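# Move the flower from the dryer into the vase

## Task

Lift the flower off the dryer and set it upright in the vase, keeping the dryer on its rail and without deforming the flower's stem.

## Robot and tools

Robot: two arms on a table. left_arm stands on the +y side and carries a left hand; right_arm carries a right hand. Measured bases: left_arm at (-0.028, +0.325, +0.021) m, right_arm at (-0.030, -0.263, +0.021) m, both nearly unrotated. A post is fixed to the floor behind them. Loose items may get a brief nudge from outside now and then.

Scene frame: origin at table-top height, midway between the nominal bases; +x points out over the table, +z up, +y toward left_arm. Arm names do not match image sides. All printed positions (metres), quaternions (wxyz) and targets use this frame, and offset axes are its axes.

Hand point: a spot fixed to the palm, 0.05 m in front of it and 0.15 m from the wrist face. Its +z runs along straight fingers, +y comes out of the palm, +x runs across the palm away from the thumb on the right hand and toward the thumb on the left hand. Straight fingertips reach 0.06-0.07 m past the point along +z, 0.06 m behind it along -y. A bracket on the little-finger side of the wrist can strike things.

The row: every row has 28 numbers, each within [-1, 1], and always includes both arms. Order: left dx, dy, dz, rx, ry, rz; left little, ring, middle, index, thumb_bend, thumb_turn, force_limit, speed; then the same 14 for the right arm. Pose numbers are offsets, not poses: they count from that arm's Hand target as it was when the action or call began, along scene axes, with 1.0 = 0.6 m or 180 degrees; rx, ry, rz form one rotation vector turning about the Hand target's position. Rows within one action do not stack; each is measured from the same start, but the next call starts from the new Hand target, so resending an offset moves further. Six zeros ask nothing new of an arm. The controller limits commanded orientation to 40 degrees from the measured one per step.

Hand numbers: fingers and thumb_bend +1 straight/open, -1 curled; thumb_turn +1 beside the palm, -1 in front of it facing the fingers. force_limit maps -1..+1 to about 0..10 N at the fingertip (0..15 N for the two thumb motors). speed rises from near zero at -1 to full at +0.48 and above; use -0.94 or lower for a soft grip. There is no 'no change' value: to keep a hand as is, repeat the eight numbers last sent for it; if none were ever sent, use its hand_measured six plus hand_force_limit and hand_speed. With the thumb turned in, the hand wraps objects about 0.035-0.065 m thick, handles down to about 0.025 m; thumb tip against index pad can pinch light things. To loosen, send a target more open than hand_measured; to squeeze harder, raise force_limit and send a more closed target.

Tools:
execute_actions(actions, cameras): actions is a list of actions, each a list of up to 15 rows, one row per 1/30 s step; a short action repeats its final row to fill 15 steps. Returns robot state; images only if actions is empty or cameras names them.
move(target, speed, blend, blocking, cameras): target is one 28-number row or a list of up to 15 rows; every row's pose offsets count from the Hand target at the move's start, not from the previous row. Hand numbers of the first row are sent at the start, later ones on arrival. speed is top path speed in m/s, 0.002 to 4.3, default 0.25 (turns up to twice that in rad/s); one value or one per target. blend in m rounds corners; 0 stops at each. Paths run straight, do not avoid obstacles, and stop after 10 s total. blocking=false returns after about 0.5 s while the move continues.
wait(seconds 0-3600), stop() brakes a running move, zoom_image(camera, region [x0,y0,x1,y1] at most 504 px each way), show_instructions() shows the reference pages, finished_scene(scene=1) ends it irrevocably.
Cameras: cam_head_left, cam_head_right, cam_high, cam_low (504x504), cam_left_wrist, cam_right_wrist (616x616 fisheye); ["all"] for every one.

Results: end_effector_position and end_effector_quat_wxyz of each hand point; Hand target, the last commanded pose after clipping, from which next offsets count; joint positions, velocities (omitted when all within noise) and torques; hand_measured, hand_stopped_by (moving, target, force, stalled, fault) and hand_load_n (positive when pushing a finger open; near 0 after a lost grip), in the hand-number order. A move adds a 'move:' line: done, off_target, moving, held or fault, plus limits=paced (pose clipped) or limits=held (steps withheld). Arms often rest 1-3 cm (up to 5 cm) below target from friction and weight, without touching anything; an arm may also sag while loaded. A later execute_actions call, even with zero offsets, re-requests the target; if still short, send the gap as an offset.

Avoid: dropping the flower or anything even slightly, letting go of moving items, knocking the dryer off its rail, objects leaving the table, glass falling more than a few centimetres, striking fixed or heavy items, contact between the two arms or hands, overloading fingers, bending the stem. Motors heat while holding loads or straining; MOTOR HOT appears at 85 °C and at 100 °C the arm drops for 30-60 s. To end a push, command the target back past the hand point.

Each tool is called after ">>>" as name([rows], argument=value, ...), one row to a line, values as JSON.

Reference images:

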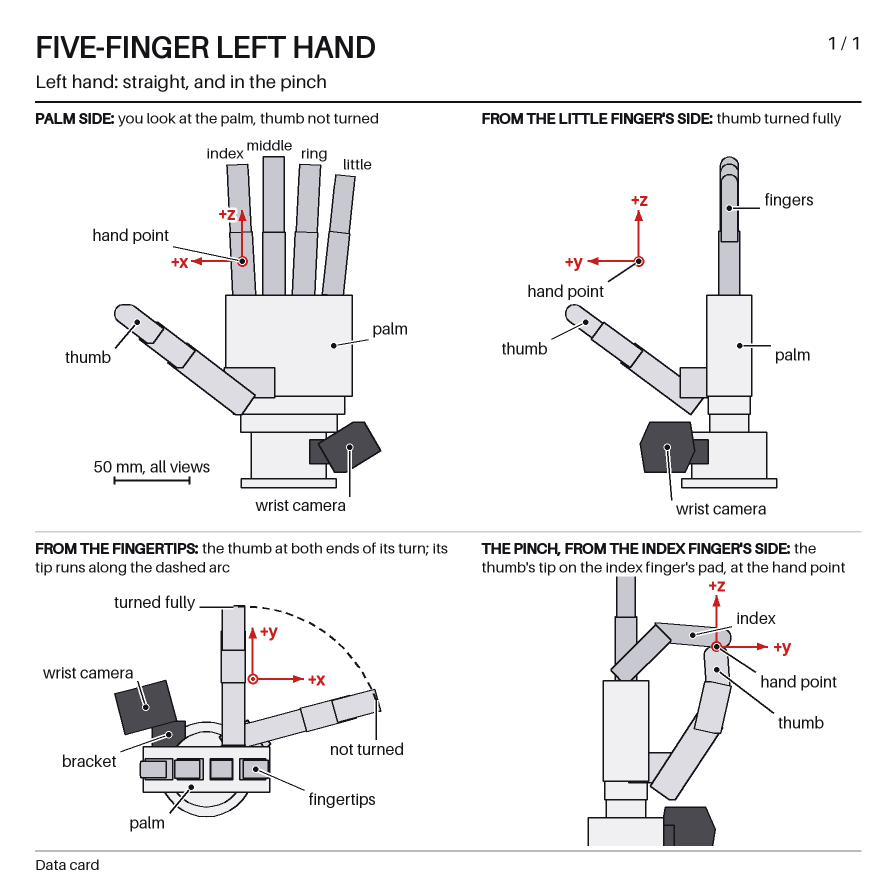

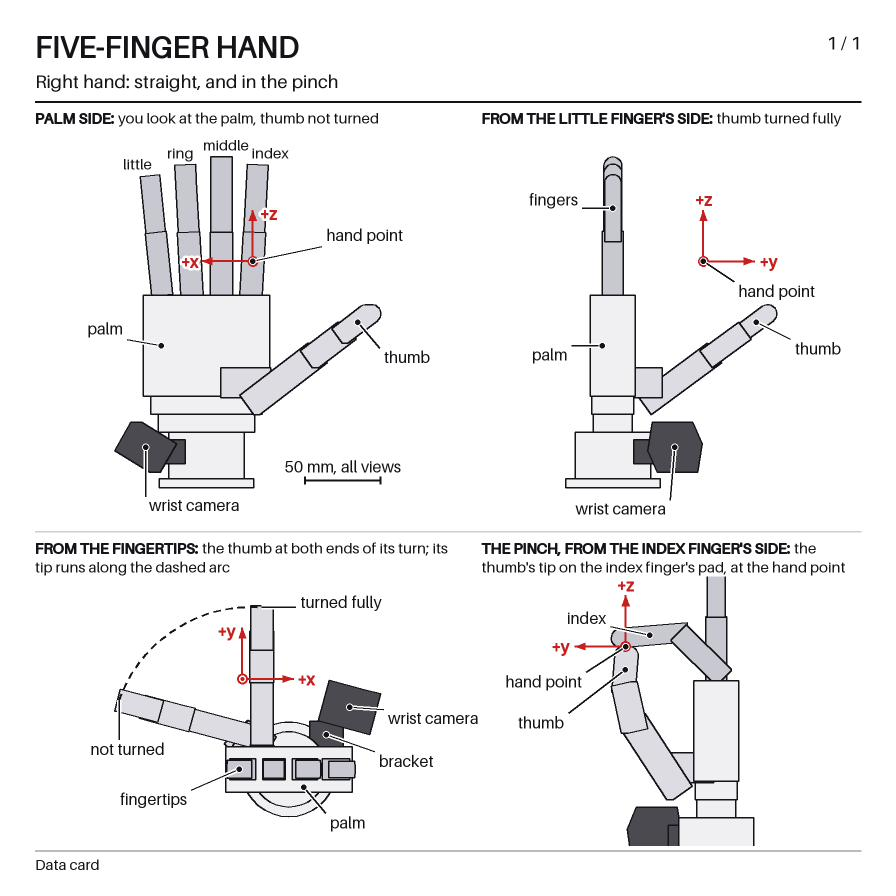

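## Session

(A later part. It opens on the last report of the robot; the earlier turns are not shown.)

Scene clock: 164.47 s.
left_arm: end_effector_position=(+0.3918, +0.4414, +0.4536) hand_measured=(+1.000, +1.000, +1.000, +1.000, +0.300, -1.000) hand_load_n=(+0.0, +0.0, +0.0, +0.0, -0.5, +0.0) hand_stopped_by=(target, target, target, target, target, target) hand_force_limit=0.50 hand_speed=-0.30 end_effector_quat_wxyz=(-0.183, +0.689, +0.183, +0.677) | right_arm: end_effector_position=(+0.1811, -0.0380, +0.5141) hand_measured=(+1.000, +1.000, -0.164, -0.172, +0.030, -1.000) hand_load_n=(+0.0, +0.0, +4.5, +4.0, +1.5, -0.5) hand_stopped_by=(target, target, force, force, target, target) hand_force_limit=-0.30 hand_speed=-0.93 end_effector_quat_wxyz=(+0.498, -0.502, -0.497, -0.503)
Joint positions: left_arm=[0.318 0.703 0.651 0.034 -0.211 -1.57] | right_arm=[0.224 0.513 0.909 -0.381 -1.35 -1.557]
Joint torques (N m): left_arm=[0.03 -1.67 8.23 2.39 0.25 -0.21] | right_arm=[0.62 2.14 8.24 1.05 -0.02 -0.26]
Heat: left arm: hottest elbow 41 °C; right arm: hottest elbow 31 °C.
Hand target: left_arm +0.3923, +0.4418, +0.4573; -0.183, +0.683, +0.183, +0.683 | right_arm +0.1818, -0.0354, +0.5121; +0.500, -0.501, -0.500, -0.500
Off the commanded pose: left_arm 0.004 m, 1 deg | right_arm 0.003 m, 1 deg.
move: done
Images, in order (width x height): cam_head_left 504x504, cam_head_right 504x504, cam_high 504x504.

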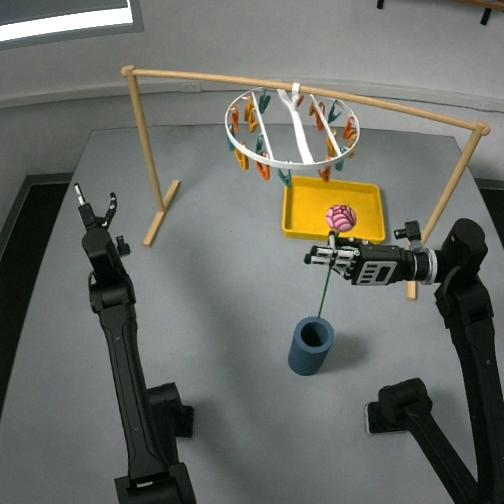

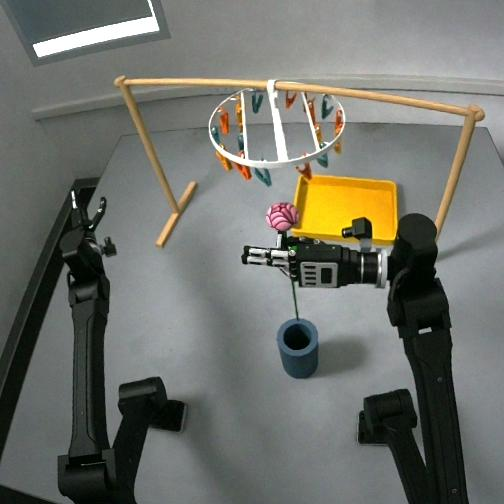

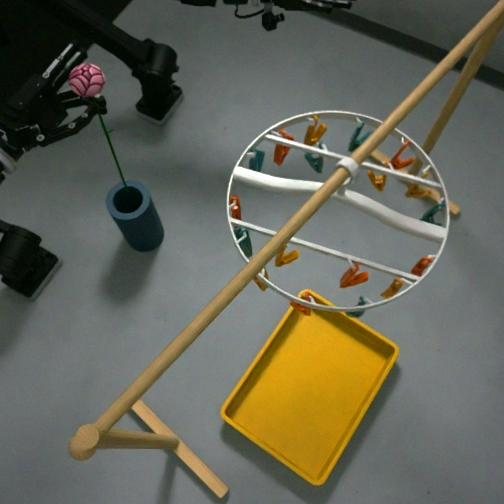

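>>> move([
  [0,0,0,0,0,0,1,1,1,1,0.3,-1,0.5,-0.3,-0.005,0.003,-0.23,0,0,0,1,1,-0.4,-0.4,0.03,-1,-0.3,-0.93],
], cameras=["cam_head_right","cam_head_left","cam_high"], speed=[0.12])

>>> zoom_image(camera="cam_head_left", region=[260, 270, 360, 370])

>>> zoom_image(camera="cam_head_right", region=[250, 270, 350, 370])

Scene clock: 166.97 s.
left_arm: end_effector_position=(+0.3918, +0.4414, +0.4536) hand_measured=(+1.000, +1.000, +1.000, +1.000, +0.300, -1.000) hand_load_n=(+0.0, +0.0, +0.0, +0.0, +0.0, +0.0) hand_stopped_by=(target, target, target, target, target, target) hand_force_limit=0.50 hand_speed=-0.30 end_effector_quat_wxyz=(-0.183, +0.689, +0.183, +0.677) | right_arm: end_effector_position=(+0.1828, -0.0357, +0.3700) hand_measured=(+1.000, +1.000, -0.164, -0.172, +0.030, -1.000) hand_load_n=(+0.0, +0.5, +4.5, +4.0, +2.0, -0.5) hand_stopped_by=(target, target, force, force, target, target) hand_force_limit=-0.30 hand_speed=-0.93 end_effector_quat_wxyz=(+0.499, -0.508, -0.496, -0.498)
Joint positions: left_arm=[0.318 0.703 0.651 0.034 -0.211 -1.57] | right_arm=[0.238 0.406 0.516 -0.14 -1.334 -1.586]
Joint torques (N m): left_arm=[0.03 -1.67 8.21 2.4 0.25 -0.21] | right_arm=[0.62 1.2 8.68 2 -0.06 -0.02]
Heat: left arm: hottest elbow 41 °C; right arm: hottest elbow 31 °C.
Hand target: left_arm +0.3923, +0.4418, +0.4573; -0.183, +0.683, +0.183, +0.683 | right_arm +0.1788, -0.0337, +0.3741; +0.499, -0.500, -0.500, -0.500
Off the commanded pose: left_arm 0.004 m, 1 deg | right_arm 0.006 m, 1 deg.
move: done
Images, in order (width x height): cam_head_left 504x504, cam_head_right 504x504, cam_high 504x504.

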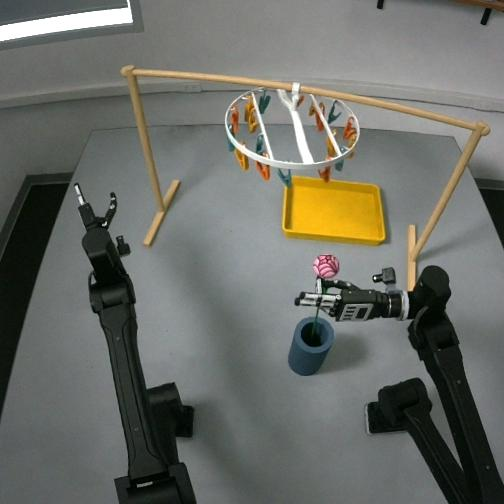

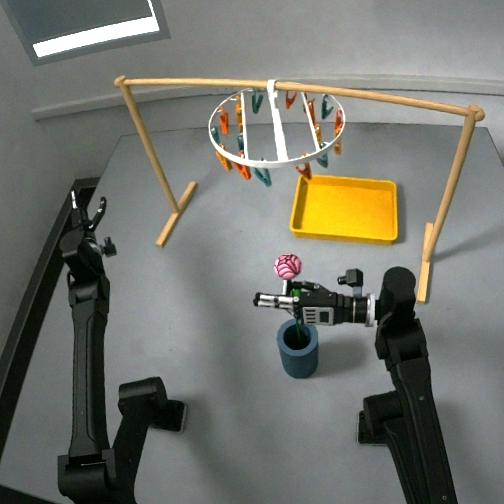

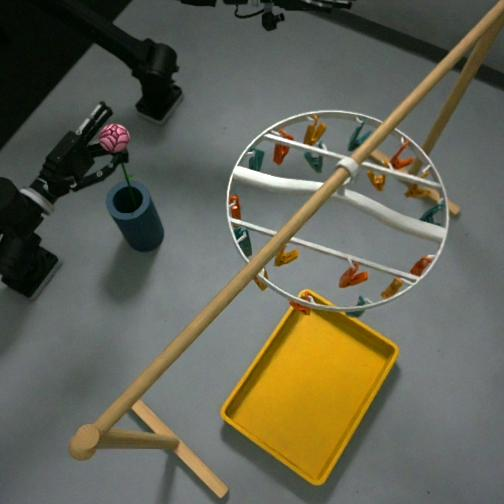

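Scaled by 5.040 from the camera's image (finer frame: 720x720).

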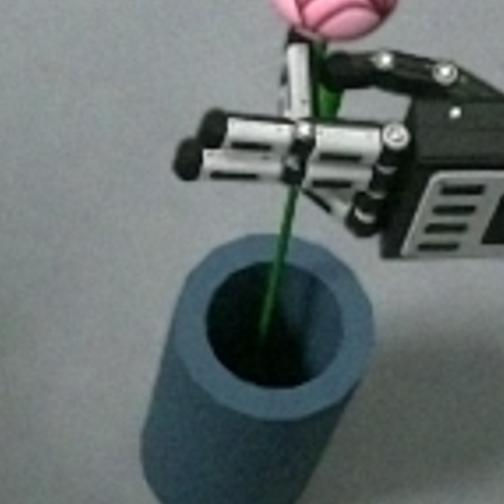

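Scaled by 5.040 from the camera's image (finer frame: 720x720).

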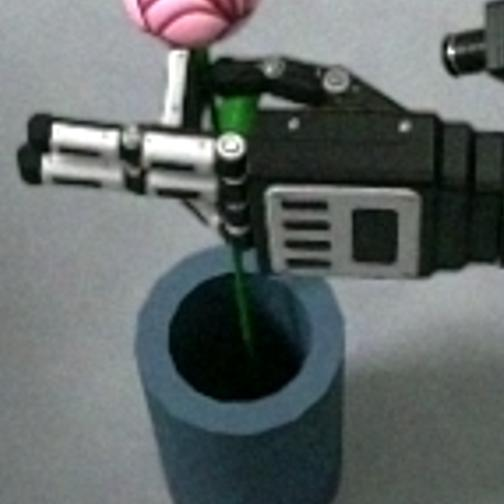

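>>> move([
  [0,0,0,0,0,0,1,1,1,1,0.3,-1,0.5,-0.3,-0.002,-0.001,-0.155,0,0,0,1,1,-0.4,-0.4,0.03,-1,-0.3,-0.93],
], cameras=["cam_head_right","cam_head_left","cam_right_wrist","cam_high"], speed=[0.08])

>>> zoom_image(camera="cam_head_left", region=[260, 270, 360, 370])

>>> zoom_image(camera="cam_head_right", region=[250, 270, 350, 370])

Scene clock: 168.93 s.
left_arm: end_effector_position=(+0.3918, +0.4414, +0.4536) hand_measured=(+1.000, +1.000, +1.000, +1.000, +0.300, -1.000) hand_load_n=(+0.0, +0.0, +0.0, +0.0, +0.0, +0.0) hand_stopped_by=(target, target, target, target, target, target) hand_force_limit=0.50 hand_speed=-0.30 end_effector_quat_wxyz=(-0.183, +0.689, +0.183, +0.677) | right_arm: end_effector_position=(+0.1797, -0.0365, +0.2808) hand_measured=(+1.000, +1.000, -0.164, -0.172, +0.030, -1.000) hand_load_n=(+0.0, +0.0, +4.5, +4.0, +1.5, -1.0) hand_stopped_by=(target, target, force, force, target, target) hand_force_limit=-0.30 hand_speed=-0.93 end_effector_quat_wxyz=(+0.496, -0.504, -0.498, -0.502)
Joint positions: left_arm=[0.318 0.703 0.651 0.034 -0.211 -1.57] | right_arm=[0.238 0.389 0.274 0.099 -1.334 -1.587]
Joint torques (N m): left_arm=[0.03 -1.61 8.21 2.4 0.24 -0.21] | right_arm=[0.56 2.2 8.49 1.98 -0.11 -0.01]
Heat: left arm: hottest elbow 40 °C; right arm: hottest elbow 31 °C.
Hand target: left_arm +0.3923, +0.4418, +0.4573; -0.183, +0.683, +0.183, +0.683 | right_arm +0.1776, -0.0343, +0.2812; +0.499, -0.500, -0.500, -0.500
Off the commanded pose: left_arm 0.004 m, 1 deg | right_arm 0.003 m, 1 deg.
move: done
Images, in order (width x height): cam_head_left 504x504, cam_head_right 504x504, cam_high 504x504, cam_right_wrist 616x616.

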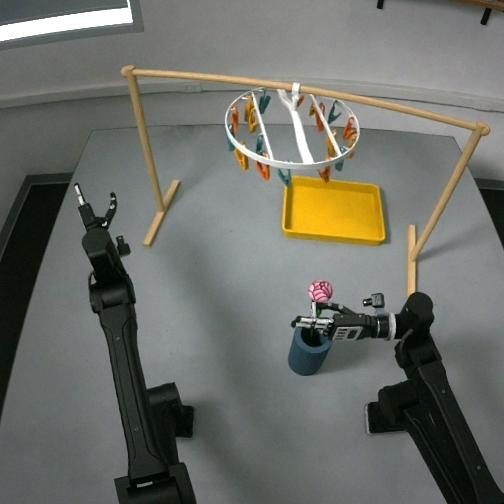

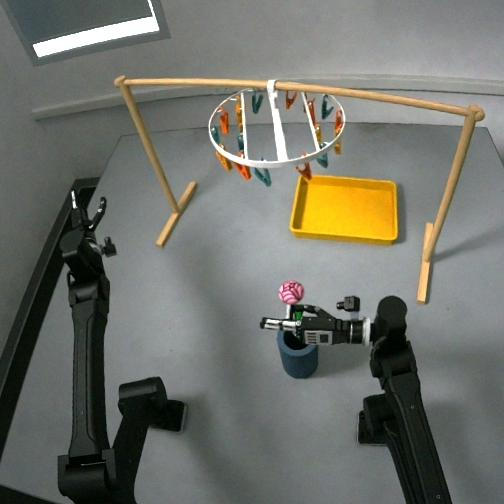

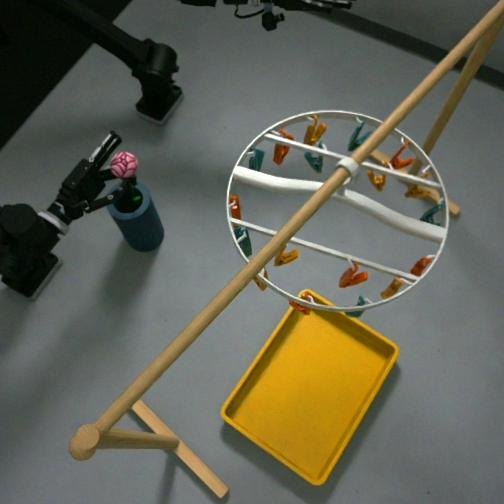

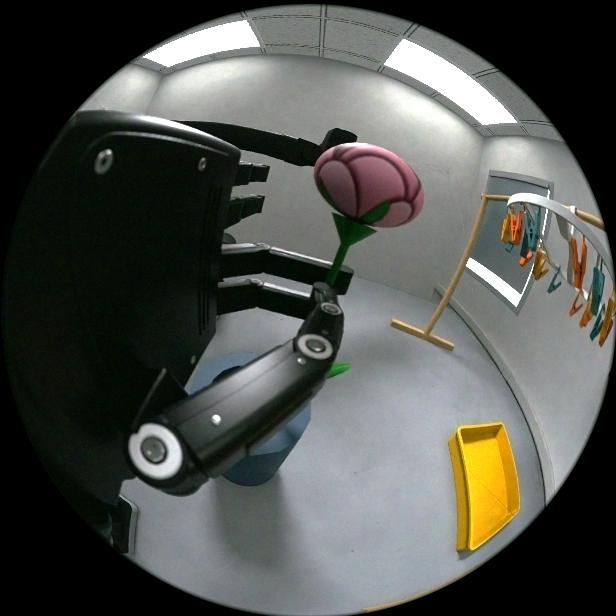

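Scaled by 5.040 from the camera's image (finer frame: 720x720).

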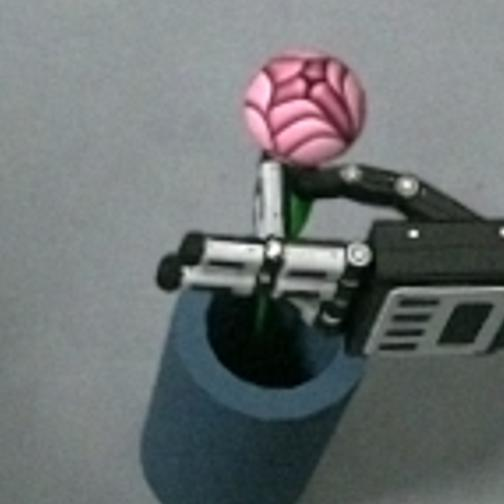

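Scaled by 5.040 from the camera's image (finer frame: 720x720).

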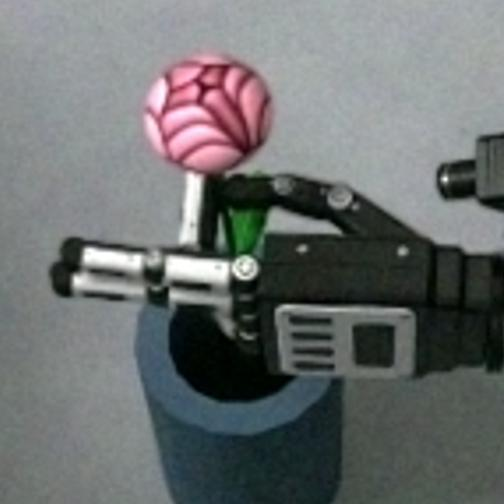

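>>> move([
  [0,0,0,0,0,0,1,1,1,1,0.3,-1,0.5,-0.3,0,0,-0.014,0,0,0,1,1,-0.4,-0.4,0.03,-1,-0.3,-0.93],
], cameras=["cam_right_wrist"], speed=[0.05])

>>> zoom_image(camera="cam_right_wrist", region=[290, 190, 390, 290])

Scene clock: 169.77 s.
left_arm: end_effector_position=(+0.3918, +0.4414, +0.4536) hand_measured=(+1.000, +1.000, +1.000, +1.000, +0.300, -1.000) hand_load_n=(+0.0, +0.0, +0.0, +0.0, +0.0, +0.0) hand_stopped_by=(target, target, target, target, target, target) hand_force_limit=0.50 hand_speed=-0.30 end_effector_quat_wxyz=(-0.183, +0.689, +0.183, +0.677) | right_arm: end_effector_position=(+0.1798, -0.0364, +0.2799) hand_measured=(+1.000, +1.000, -0.164, -0.172, +0.030, -1.000) hand_load_n=(+0.0, +0.0, +4.0, +4.0, +1.5, -1.0) hand_stopped_by=(target, target, force, force, target, target) hand_force_limit=-0.30 hand_speed=-0.93 end_effector_quat_wxyz=(+0.492, -0.497, -0.502, -0.509)
Joint positions: left_arm=[0.318 0.703 0.651 0.034 -0.211 -1.57] | right_arm=[0.238 0.389 0.261 0.135 -1.334 -1.586]
Joint torques (N m): left_arm=[-0.03 -1.67 8.21 2.4 0.25 -0.2] | right_arm=[0.56 2.73 7.86 1.66 -0.11 -0.01]
Heat: left arm: hottest elbow 40 °C; right arm: hottest elbow 31 °C.
Hand target: left_arm +0.3923, +0.4418, +0.4573; -0.183, +0.683, +0.183, +0.683 | right_arm +0.1776, -0.0343, +0.2728; +0.499, -0.500, -0.500, -0.500
Off the commanded pose: left_arm 0.004 m, 1 deg | right_arm 0.008 m, 1 deg.
move: done

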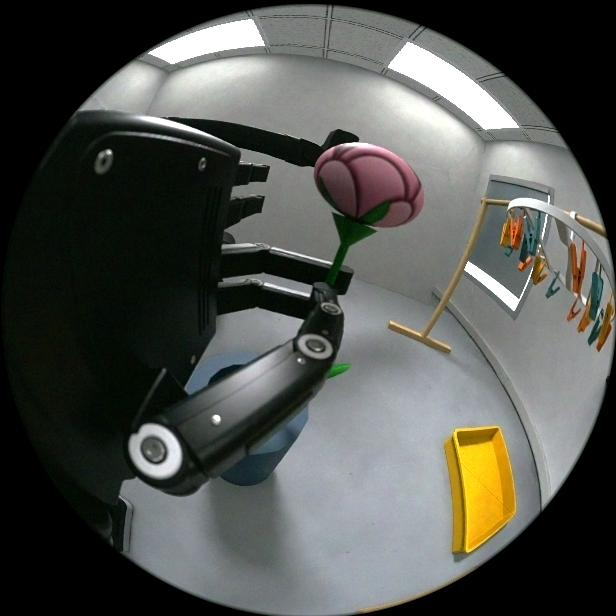

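Scaled by 5.040 from the camera's image (finer frame: 880x880).

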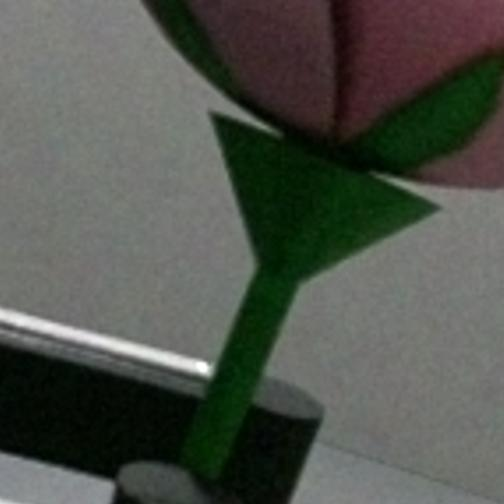

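>>> move([
  [0,0,0,0,0,0,1,1,1,1,0.3,-1,0.5,-0.3,0,0,-0.016,0,0,0,1,1,-0.4,-0.4,0.03,-1,-0.3,-0.93],
], cameras=["cam_right_wrist"], speed=[0.05])

>>> zoom_image(camera="cam_right_wrist", region=[290, 190, 390, 290])

Scene clock: 170.67 s.
left_arm: end_effector_position=(+0.3918, +0.4414, +0.4536) hand_measured=(+1.000, +1.000, +1.000, +1.000, +0.300, -1.000) hand_load_n=(+0.0, +0.0, +0.0, +0.0, +0.0, -0.5) hand_stopped_by=(target, target, target, target, target, target) hand_force_limit=0.50 hand_speed=-0.30 end_effector_quat_wxyz=(-0.183, +0.689, +0.183, +0.677) | right_arm: end_effector_position=(+0.1797, -0.0365, +0.2788) hand_measured=(+1.000, +1.000, -0.164, -0.172, +0.030, -1.000) hand_load_n=(+0.5, +0.0, +4.5, +4.0, +2.0, -1.0) hand_stopped_by=(target, target, force, force, target, target) hand_force_limit=-0.30 hand_speed=-0.93 end_effector_quat_wxyz=(+0.487, -0.489, -0.507, -0.516)
Joint positions: left_arm=[0.318 0.703 0.651 0.034 -0.211 -1.57] | right_arm=[0.238 0.389 0.246 0.175 -1.334 -1.587]
Joint torques (N m): left_arm=[-0.03 -1.67 8.21 2.39 0.25 -0.21] | right_arm=[0.44 3.14 7.17 1.28 -0.12 -0.01]
Heat: left arm: hottest elbow 40 °C; right arm: hottest elbow 31 °C.
Hand target: left_arm +0.3923, +0.4418, +0.4573; -0.183, +0.683, +0.183, +0.683 | right_arm +0.1776, -0.0343, +0.2631; +0.500, -0.501, -0.500, -0.500
Off the commanded pose: left_arm 0.004 m, 1 deg | right_arm 0.016 m, 3 deg.
move: off_target (right_arm)

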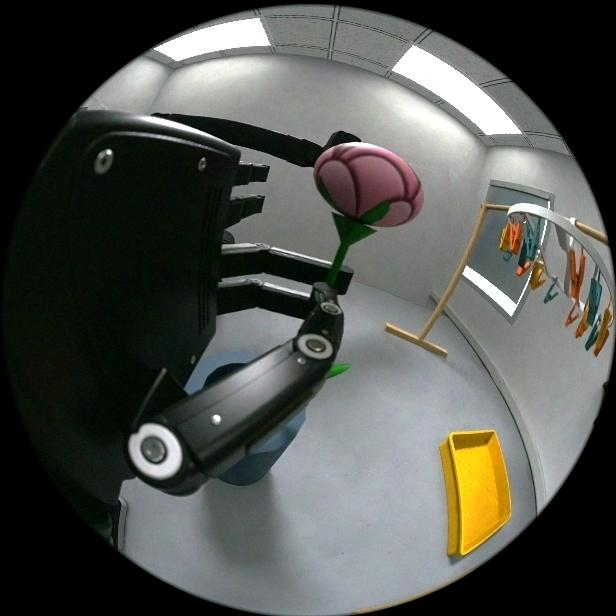

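Scaled by 5.040 from the camera's image (finer frame: 880x880).

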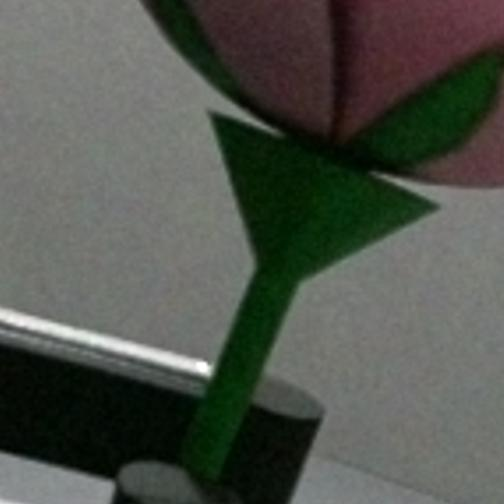

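>>> move([
  [0,0,0,0,0,0,1,1,1,1,0.3,-1,0.5,-0.3,0,0,0.0615,0,0,0,1,1,-0.4,-0.4,0.03,-1,-0.3,-0.93],
  [0,0,0,0,0,0,1,1,1,1,0.3,-1,0.5,-0.3,0,0,0.0115,0,0,0,1,1,-0.4,-0.4,0.03,-1,-0.3,-0.93],
], cameras=["cam_right_wrist"], speed=[0.08,0.05])

>>> zoom_image(camera="cam_right_wrist", region=[290, 190, 390, 290])

Scene clock: 173.10 s.
left_arm: end_effector_position=(+0.3918, +0.4414, +0.4536) hand_measured=(+1.000, +1.000, +1.000, +1.000, +0.300, -1.000) hand_load_n=(+0.0, +0.0, +0.0, +0.0, +0.0, +0.0) hand_stopped_by=(target, target, target, target, target, target) hand_force_limit=0.50 hand_speed=-0.30 end_effector_quat_wxyz=(-0.183, +0.689, +0.183, +0.677) | right_arm: end_effector_position=(+0.1789, -0.0365, +0.2801) hand_measured=(+1.000, +1.000, -0.164, -0.172, +0.030, -1.000) hand_load_n=(-0.5, +0.0, +4.5, +4.0, +1.5, -1.0) hand_stopped_by=(target, target, force, force, target, target) hand_force_limit=-0.30 hand_speed=-0.93 end_effector_quat_wxyz=(+0.492, -0.495, -0.503, -0.510)
Joint positions: left_arm=[0.318 0.703 0.651 0.034 -0.211 -1.57] | right_arm=[0.238 0.386 0.257 0.147 -1.336 -1.58]
Joint torques (N m): left_arm=[0.03 -1.67 8.21 2.4 0.25 -0.21] | right_arm=[0.5 3.02 7.66 1.54 -0.07 -0.07]
Heat: left arm: hottest elbow 40 °C; right arm: hottest elbow 32 °C.
Hand target: left_arm +0.3923, +0.4418, +0.4573; -0.183, +0.683, +0.183, +0.683 | right_arm +0.1776, -0.0343, +0.2700; +0.500, -0.501, -0.500, -0.500
Off the commanded pose: left_arm 0.004 m, 1 deg | right_arm 0.010 m, 2 deg.
move: done

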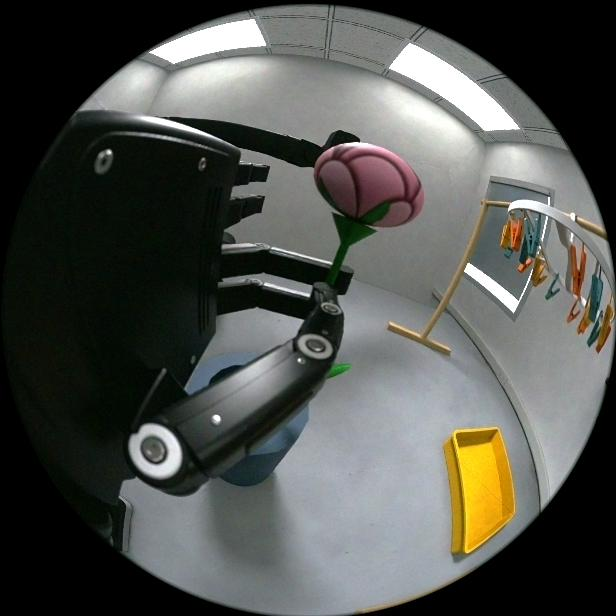

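Scaled by 5.040 from the camera's image (finer frame: 880x880).

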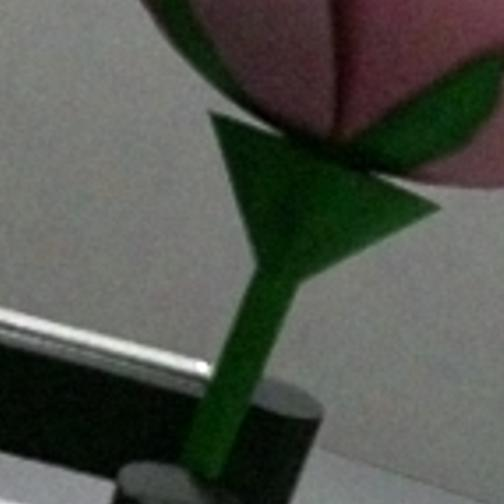

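>>> move([
  [0,0,0,0,0,0,1,1,1,1,0.3,-1,0.5,-0.3,-0.02,0,0.01,0,0,0,1,1,-0.4,-0.4,0.03,-1,-0.3,-0.93],
  [0,0,0,0,0,0,1,1,1,1,0.3,-1,0.5,-0.3,0.005,0,-0.005,0,0,0,1,1,-0.4,-0.4,0.03,-1,-0.3,-0.93],
], cameras=["cam_right_wrist","cam_high"], speed=[0.06,0.04])

>>> zoom_image(camera="cam_right_wrist", region=[290, 190, 390, 290])

Scene clock: 175.07 s.
left_arm: end_effector_position=(+0.3918, +0.4414, +0.4536) hand_measured=(+1.000, +1.000, +1.000, +1.000, +0.300, -1.000) hand_load_n=(+0.0, +0.0, +0.0, +0.0, +0.0, +0.0) hand_stopped_by=(target, target, target, target, target, target) hand_force_limit=0.50 hand_speed=-0.30 end_effector_quat_wxyz=(-0.183, +0.689, +0.183, +0.677) | right_arm: end_effector_position=(+0.1777, -0.0326, +0.2795) hand_measured=(+1.000, +1.000, -0.164, -0.172, +0.030, -1.000) hand_load_n=(+0.0, +0.0, +4.5, +4.0, +2.0, -1.0) hand_stopped_by=(target, target, force, force, target, target) hand_force_limit=-0.30 hand_speed=-0.93 end_effector_quat_wxyz=(+0.492, -0.485, -0.511, -0.511)
Joint positions: left_arm=[0.318 0.703 0.651 0.034 -0.211 -1.57] | right_arm=[0.254 0.401 0.251 0.177 -1.336 -1.59]
Joint torques (N m): left_arm=[-0.03 -1.67 8.23 2.4 0.25 -0.21] | right_arm=[-0.91 3.19 7.64 1.32 -0.12 0.04]
Heat: left arm: hottest elbow 40 °C; right arm: hottest elbow 32 °C.
Hand target: left_arm +0.3923, +0.4418, +0.4573; -0.183, +0.683, +0.183, +0.683 | right_arm +0.1807, -0.0343, +0.2669; +0.500, -0.501, -0.500, -0.500
Off the commanded pose: left_arm 0.004 m, 1 deg | right_arm 0.013 m, 3 deg.
move: off_target (right_arm)
Images, in order (width x height): cam_high 504x504, cam_right_wrist 616x616.

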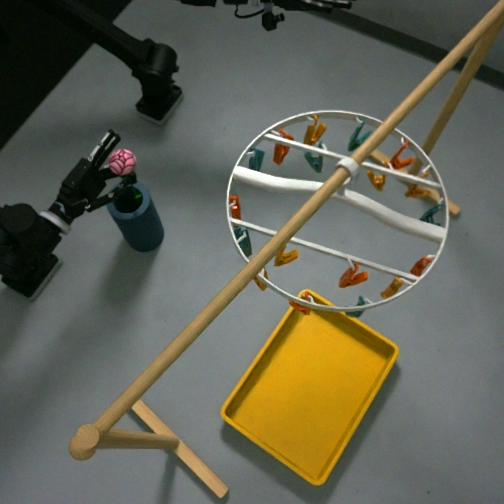

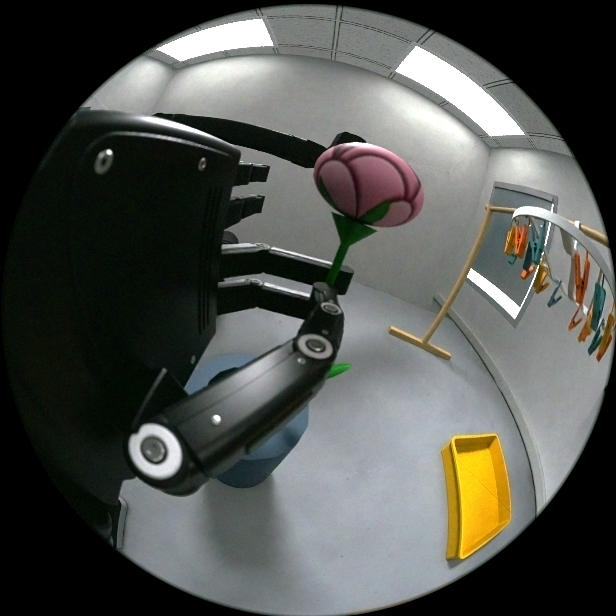

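Scaled by 5.040 from the camera's image (finer frame: 880x880).

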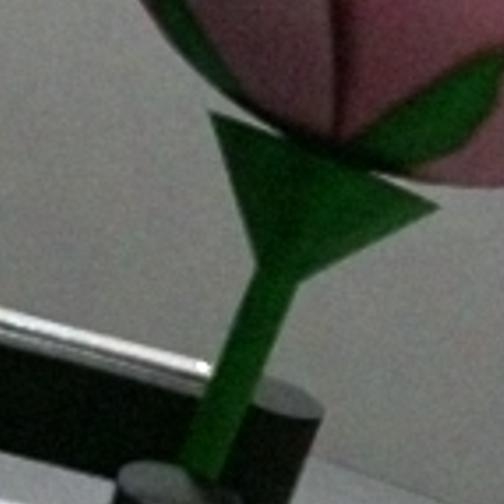

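>>> move([
  [0,0,0,0,0,0,1,1,1,1,0.3,-1,0.5,-0.3,0,0,0.05,0,0,0,1,1,-0.4,-0.4,0.03,-1,-0.3,-0.93],
  [0,0,0,0,0,0,1,1,1,1,0.3,-1,0.5,-0.3,0.062,-0.003,0.05,0,0.056,0,1,1,-0.4,-0.4,0.03,-1,-0.3,-0.93],
], cameras=["cam_right_wrist","cam_high","cam_head_left","cam_head_right"], speed=[0.06,0.06])

>>> zoom_image(camera="cam_head_left", region=[260, 270, 360, 370])

>>> zoom_image(camera="cam_head_right", region=[250, 270, 350, 370])

>>> zoom_image(camera="cam_high", region=[70, 120, 190, 240])

Scene clock: 179.53 s.
left_arm: end_effector_position=(+0.3918, +0.4414, +0.4536) hand_measured=(+1.000, +1.000, +1.000, +1.000, +0.300, -1.000) hand_load_n=(+0.0, +0.0, +0.0, +0.0, +0.0, +0.0) hand_stopped_by=(target, target, target, target, target, target) hand_force_limit=0.50 hand_speed=-0.30 end_effector_quat_wxyz=(-0.183, +0.689, +0.183, +0.677) | right_arm: end_effector_position=(+0.2072, -0.0345, +0.2757) hand_measured=(+1.000, +1.000, -0.164, -0.172, +0.030, -1.000) hand_load_n=(+0.0, +0.0, +4.0, +4.5, +1.5, -1.0) hand_stopped_by=(target, target, force, force, target, target) hand_force_limit=-0.30 hand_speed=-0.93 end_effector_quat_wxyz=(+0.550, -0.551, -0.449, -0.438)
Joint positions: left_arm=[0.318 0.703 0.651 0.034 -0.211 -1.57] | right_arm=[0.196 0.593 0.347 0.18 -1.399 -1.421]
Joint torques (N m): left_arm=[0.03 -1.67 8.21 2.4 0.25 -0.2] | right_arm=[-1.14 1.32 11.3 2 -0.12 -0.04]
Heat: left arm: hottest elbow 40 °C; right arm: hottest elbow 32 °C.
Hand target: left_arm +0.3923, +0.4418, +0.4573; -0.183, +0.683, +0.183, +0.683 | right_arm +0.2178, -0.0360, +0.2970; +0.541, -0.543, -0.454, -0.454
Off the commanded pose: left_arm 0.004 m, 1 deg | right_arm 0.024 m, 2 deg.
move: off_target (right_arm)
Images, in order (width x height): cam_head_left 504x504, cam_head_right 504x504, cam_high 504x504, cam_right_wrist 616x616.

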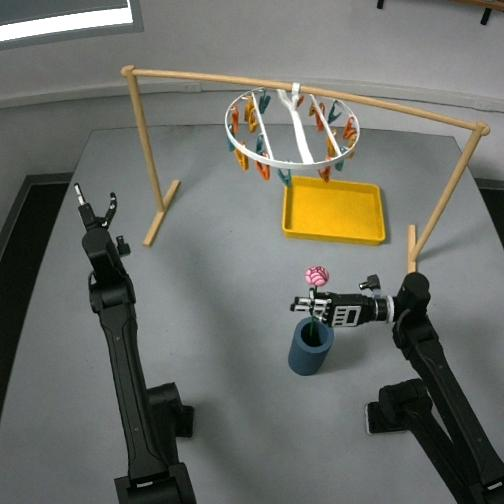

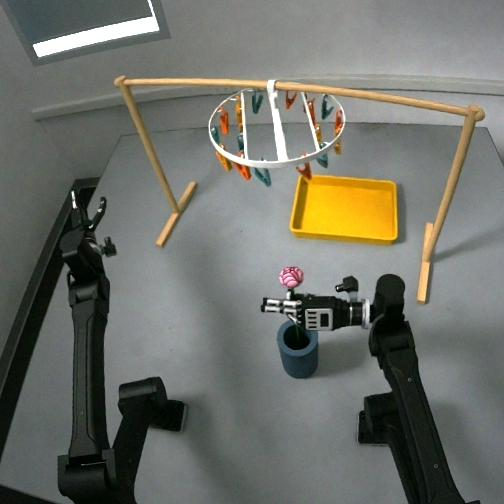

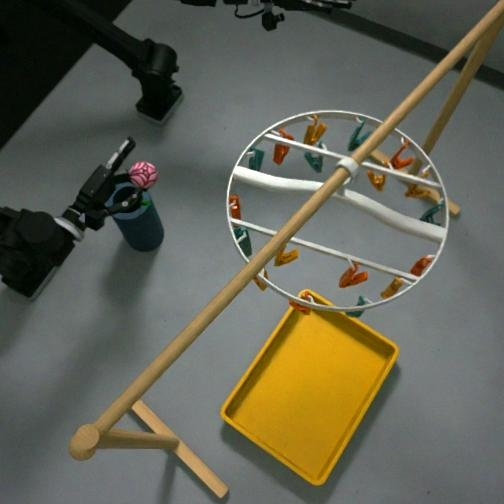

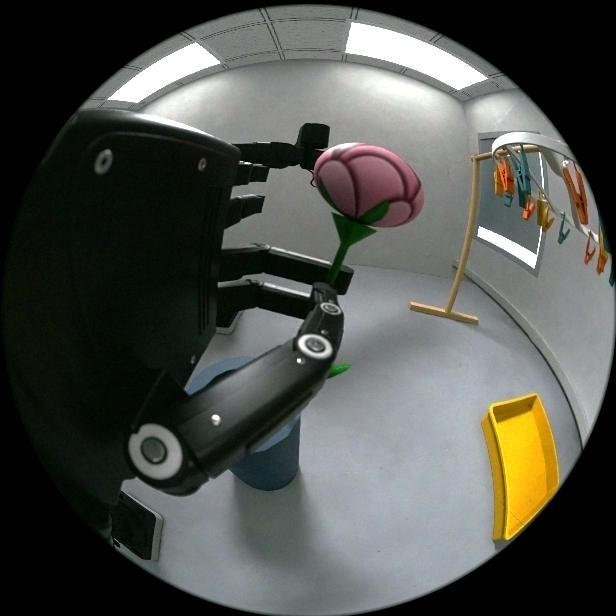

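Scaled by 5.040 from the camera's image (finer frame: 720x720).

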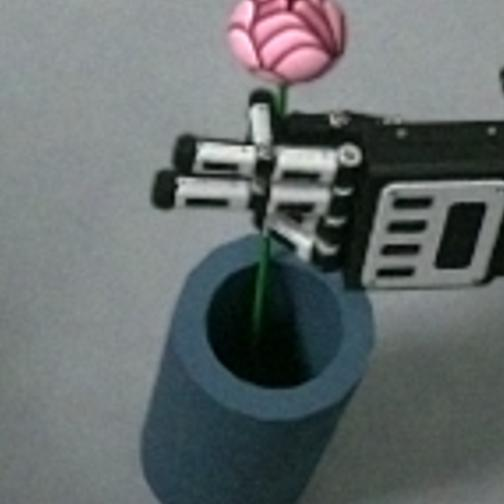

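Scaled by 5.040 from the camera's image (finer frame: 720x720).

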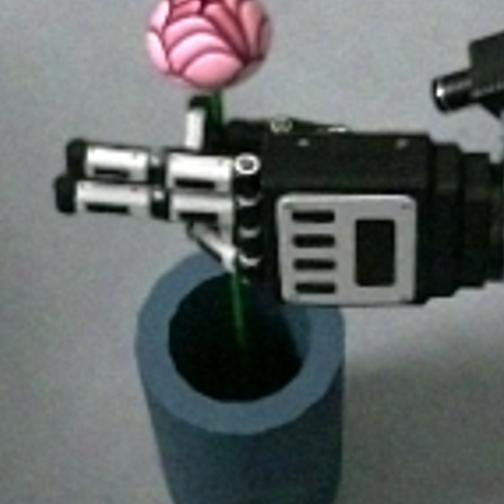

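Scaled by 4.200 from the camera's image (finer frame: 720x720).

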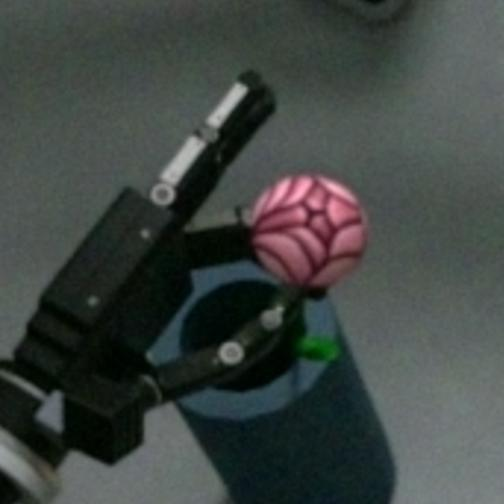

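>>> move([
  [0,0,0,0,0,0,1,1,1,1,0.3,-1,0.5,-0.3,0.02,-0.003,0.006,0,0.0,0,1,1,-0.4,-0.4,0.03,-1,-0.3,-0.93],
], cameras=["cam_right_wrist","cam_high","cam_head_left","cam_head_right"], speed=[0.05])

>>> zoom_image(camera="cam_head_left", region=[260, 260, 360, 360])

>>> zoom_image(camera="cam_head_right", region=[250, 260, 350, 360])

>>> zoom_image(camera="cam_right_wrist", region=[290, 190, 390, 290])

Scene clock: 181.13 s.
left_arm: end_effector_position=(+0.3918, +0.4414, +0.4536) hand_measured=(+1.000, +1.000, +1.000, +1.000, +0.300, -1.000) hand_load_n=(+0.0, +0.0, +0.0, +0.0, +0.0, +0.0) hand_stopped_by=(target, target, target, target, target, target) hand_force_limit=0.50 hand_speed=-0.30 end_effector_quat_wxyz=(-0.183, +0.689, +0.183, +0.677) | right_arm: end_effector_position=(+0.2174, -0.0365, +0.2758) hand_measured=(+1.000, +1.000, -0.164, -0.172, +0.030, -1.000) hand_load_n=(+0.0, +0.0, +3.5, +4.0, +1.0, -0.5) hand_stopped_by=(target, target, force, force, target, target) hand_force_limit=-0.30 hand_speed=-0.93 end_effector_quat_wxyz=(+0.554, -0.554, -0.445, -0.433)
Joint positions: left_arm=[0.318 0.703 0.651 0.034 -0.211 -1.57] | right_arm=[0.177 0.644 0.363 0.208 -1.42 -1.413]
Joint torques (N m): left_arm=[-0.03 -1.61 8.23 2.4 0.25 -0.2] | right_arm=[-1.03 0.73 11.64 2.1 -0.07 -0.08]
Heat: left arm: hottest elbow 40 °C; right arm: hottest elbow 32 °C.
Hand target: left_arm +0.3923, +0.4418, +0.4573; -0.183, +0.683, +0.183, +0.683 | right_arm +0.2298, -0.0378, +0.3006; +0.542, -0.543, -0.454, -0.454
Off the commanded pose: left_arm 0.004 m, 1 deg | right_arm 0.028 m, 3 deg.
move: off_target (right_arm)
Images, in order (width x height): cam_head_left 504x504, cam_head_right 504x504, cam_high 504x504, cam_right_wrist 616x616.

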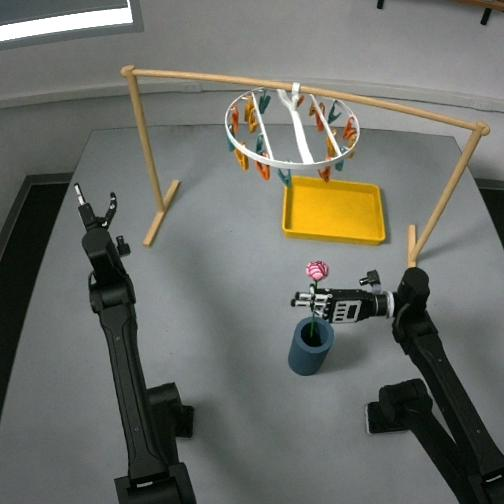

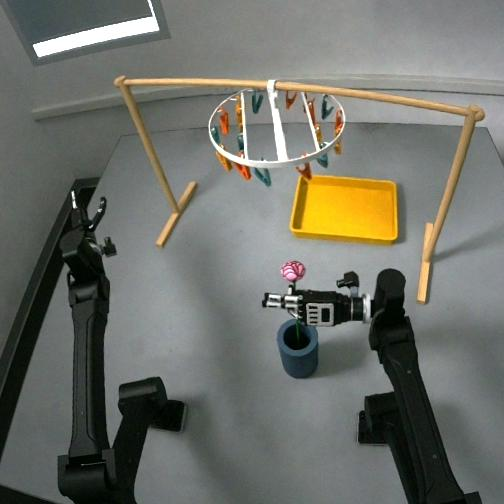

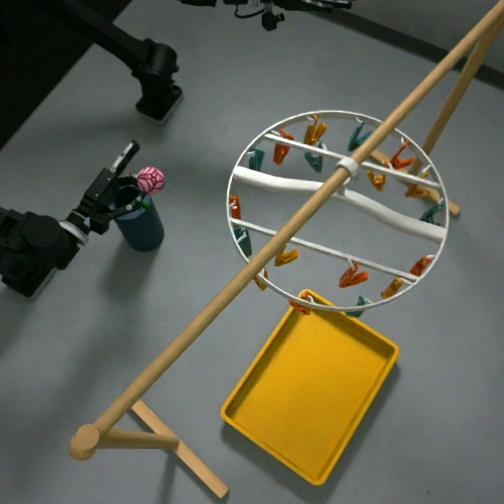

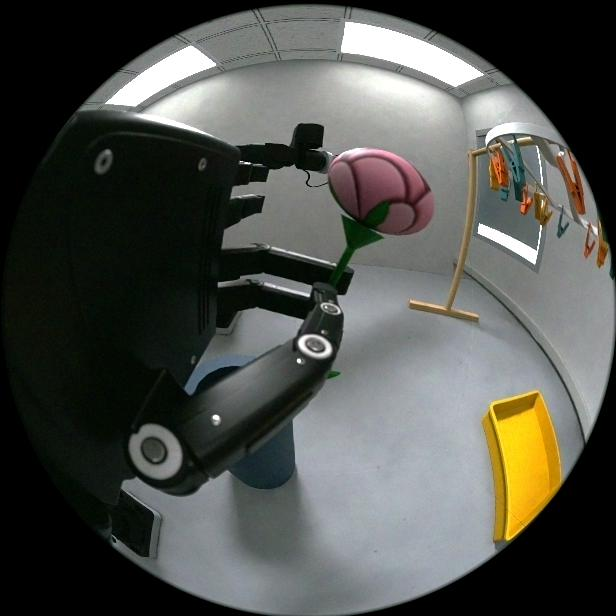

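Scaled by 5.040 from the camera's image (finer frame: 720x720).

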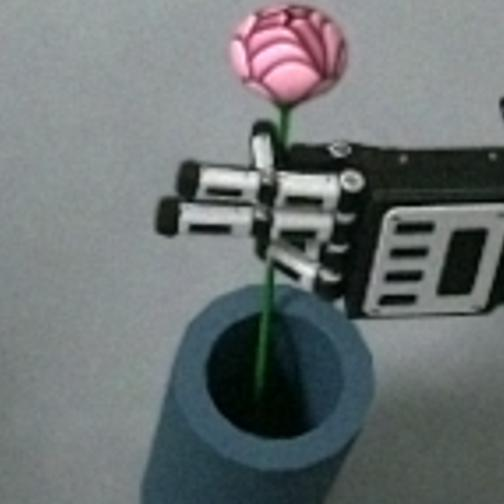

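Scaled by 5.040 from the camera's image (finer frame: 720x720).

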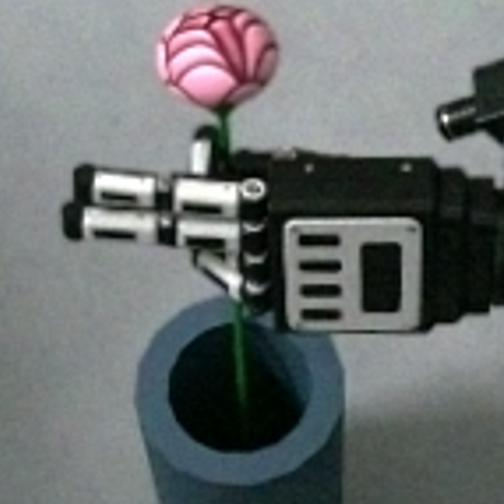

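Scaled by 5.040 from the camera's image (finer frame: 880x880).

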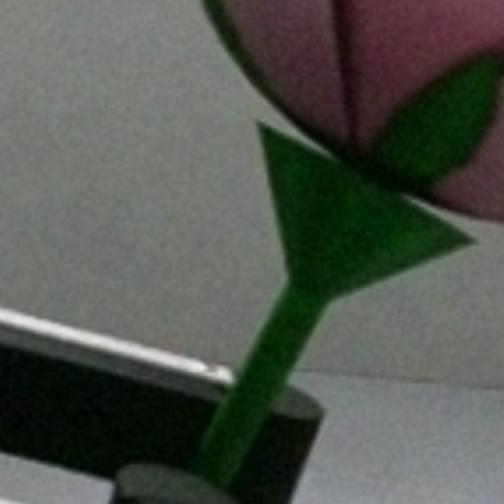

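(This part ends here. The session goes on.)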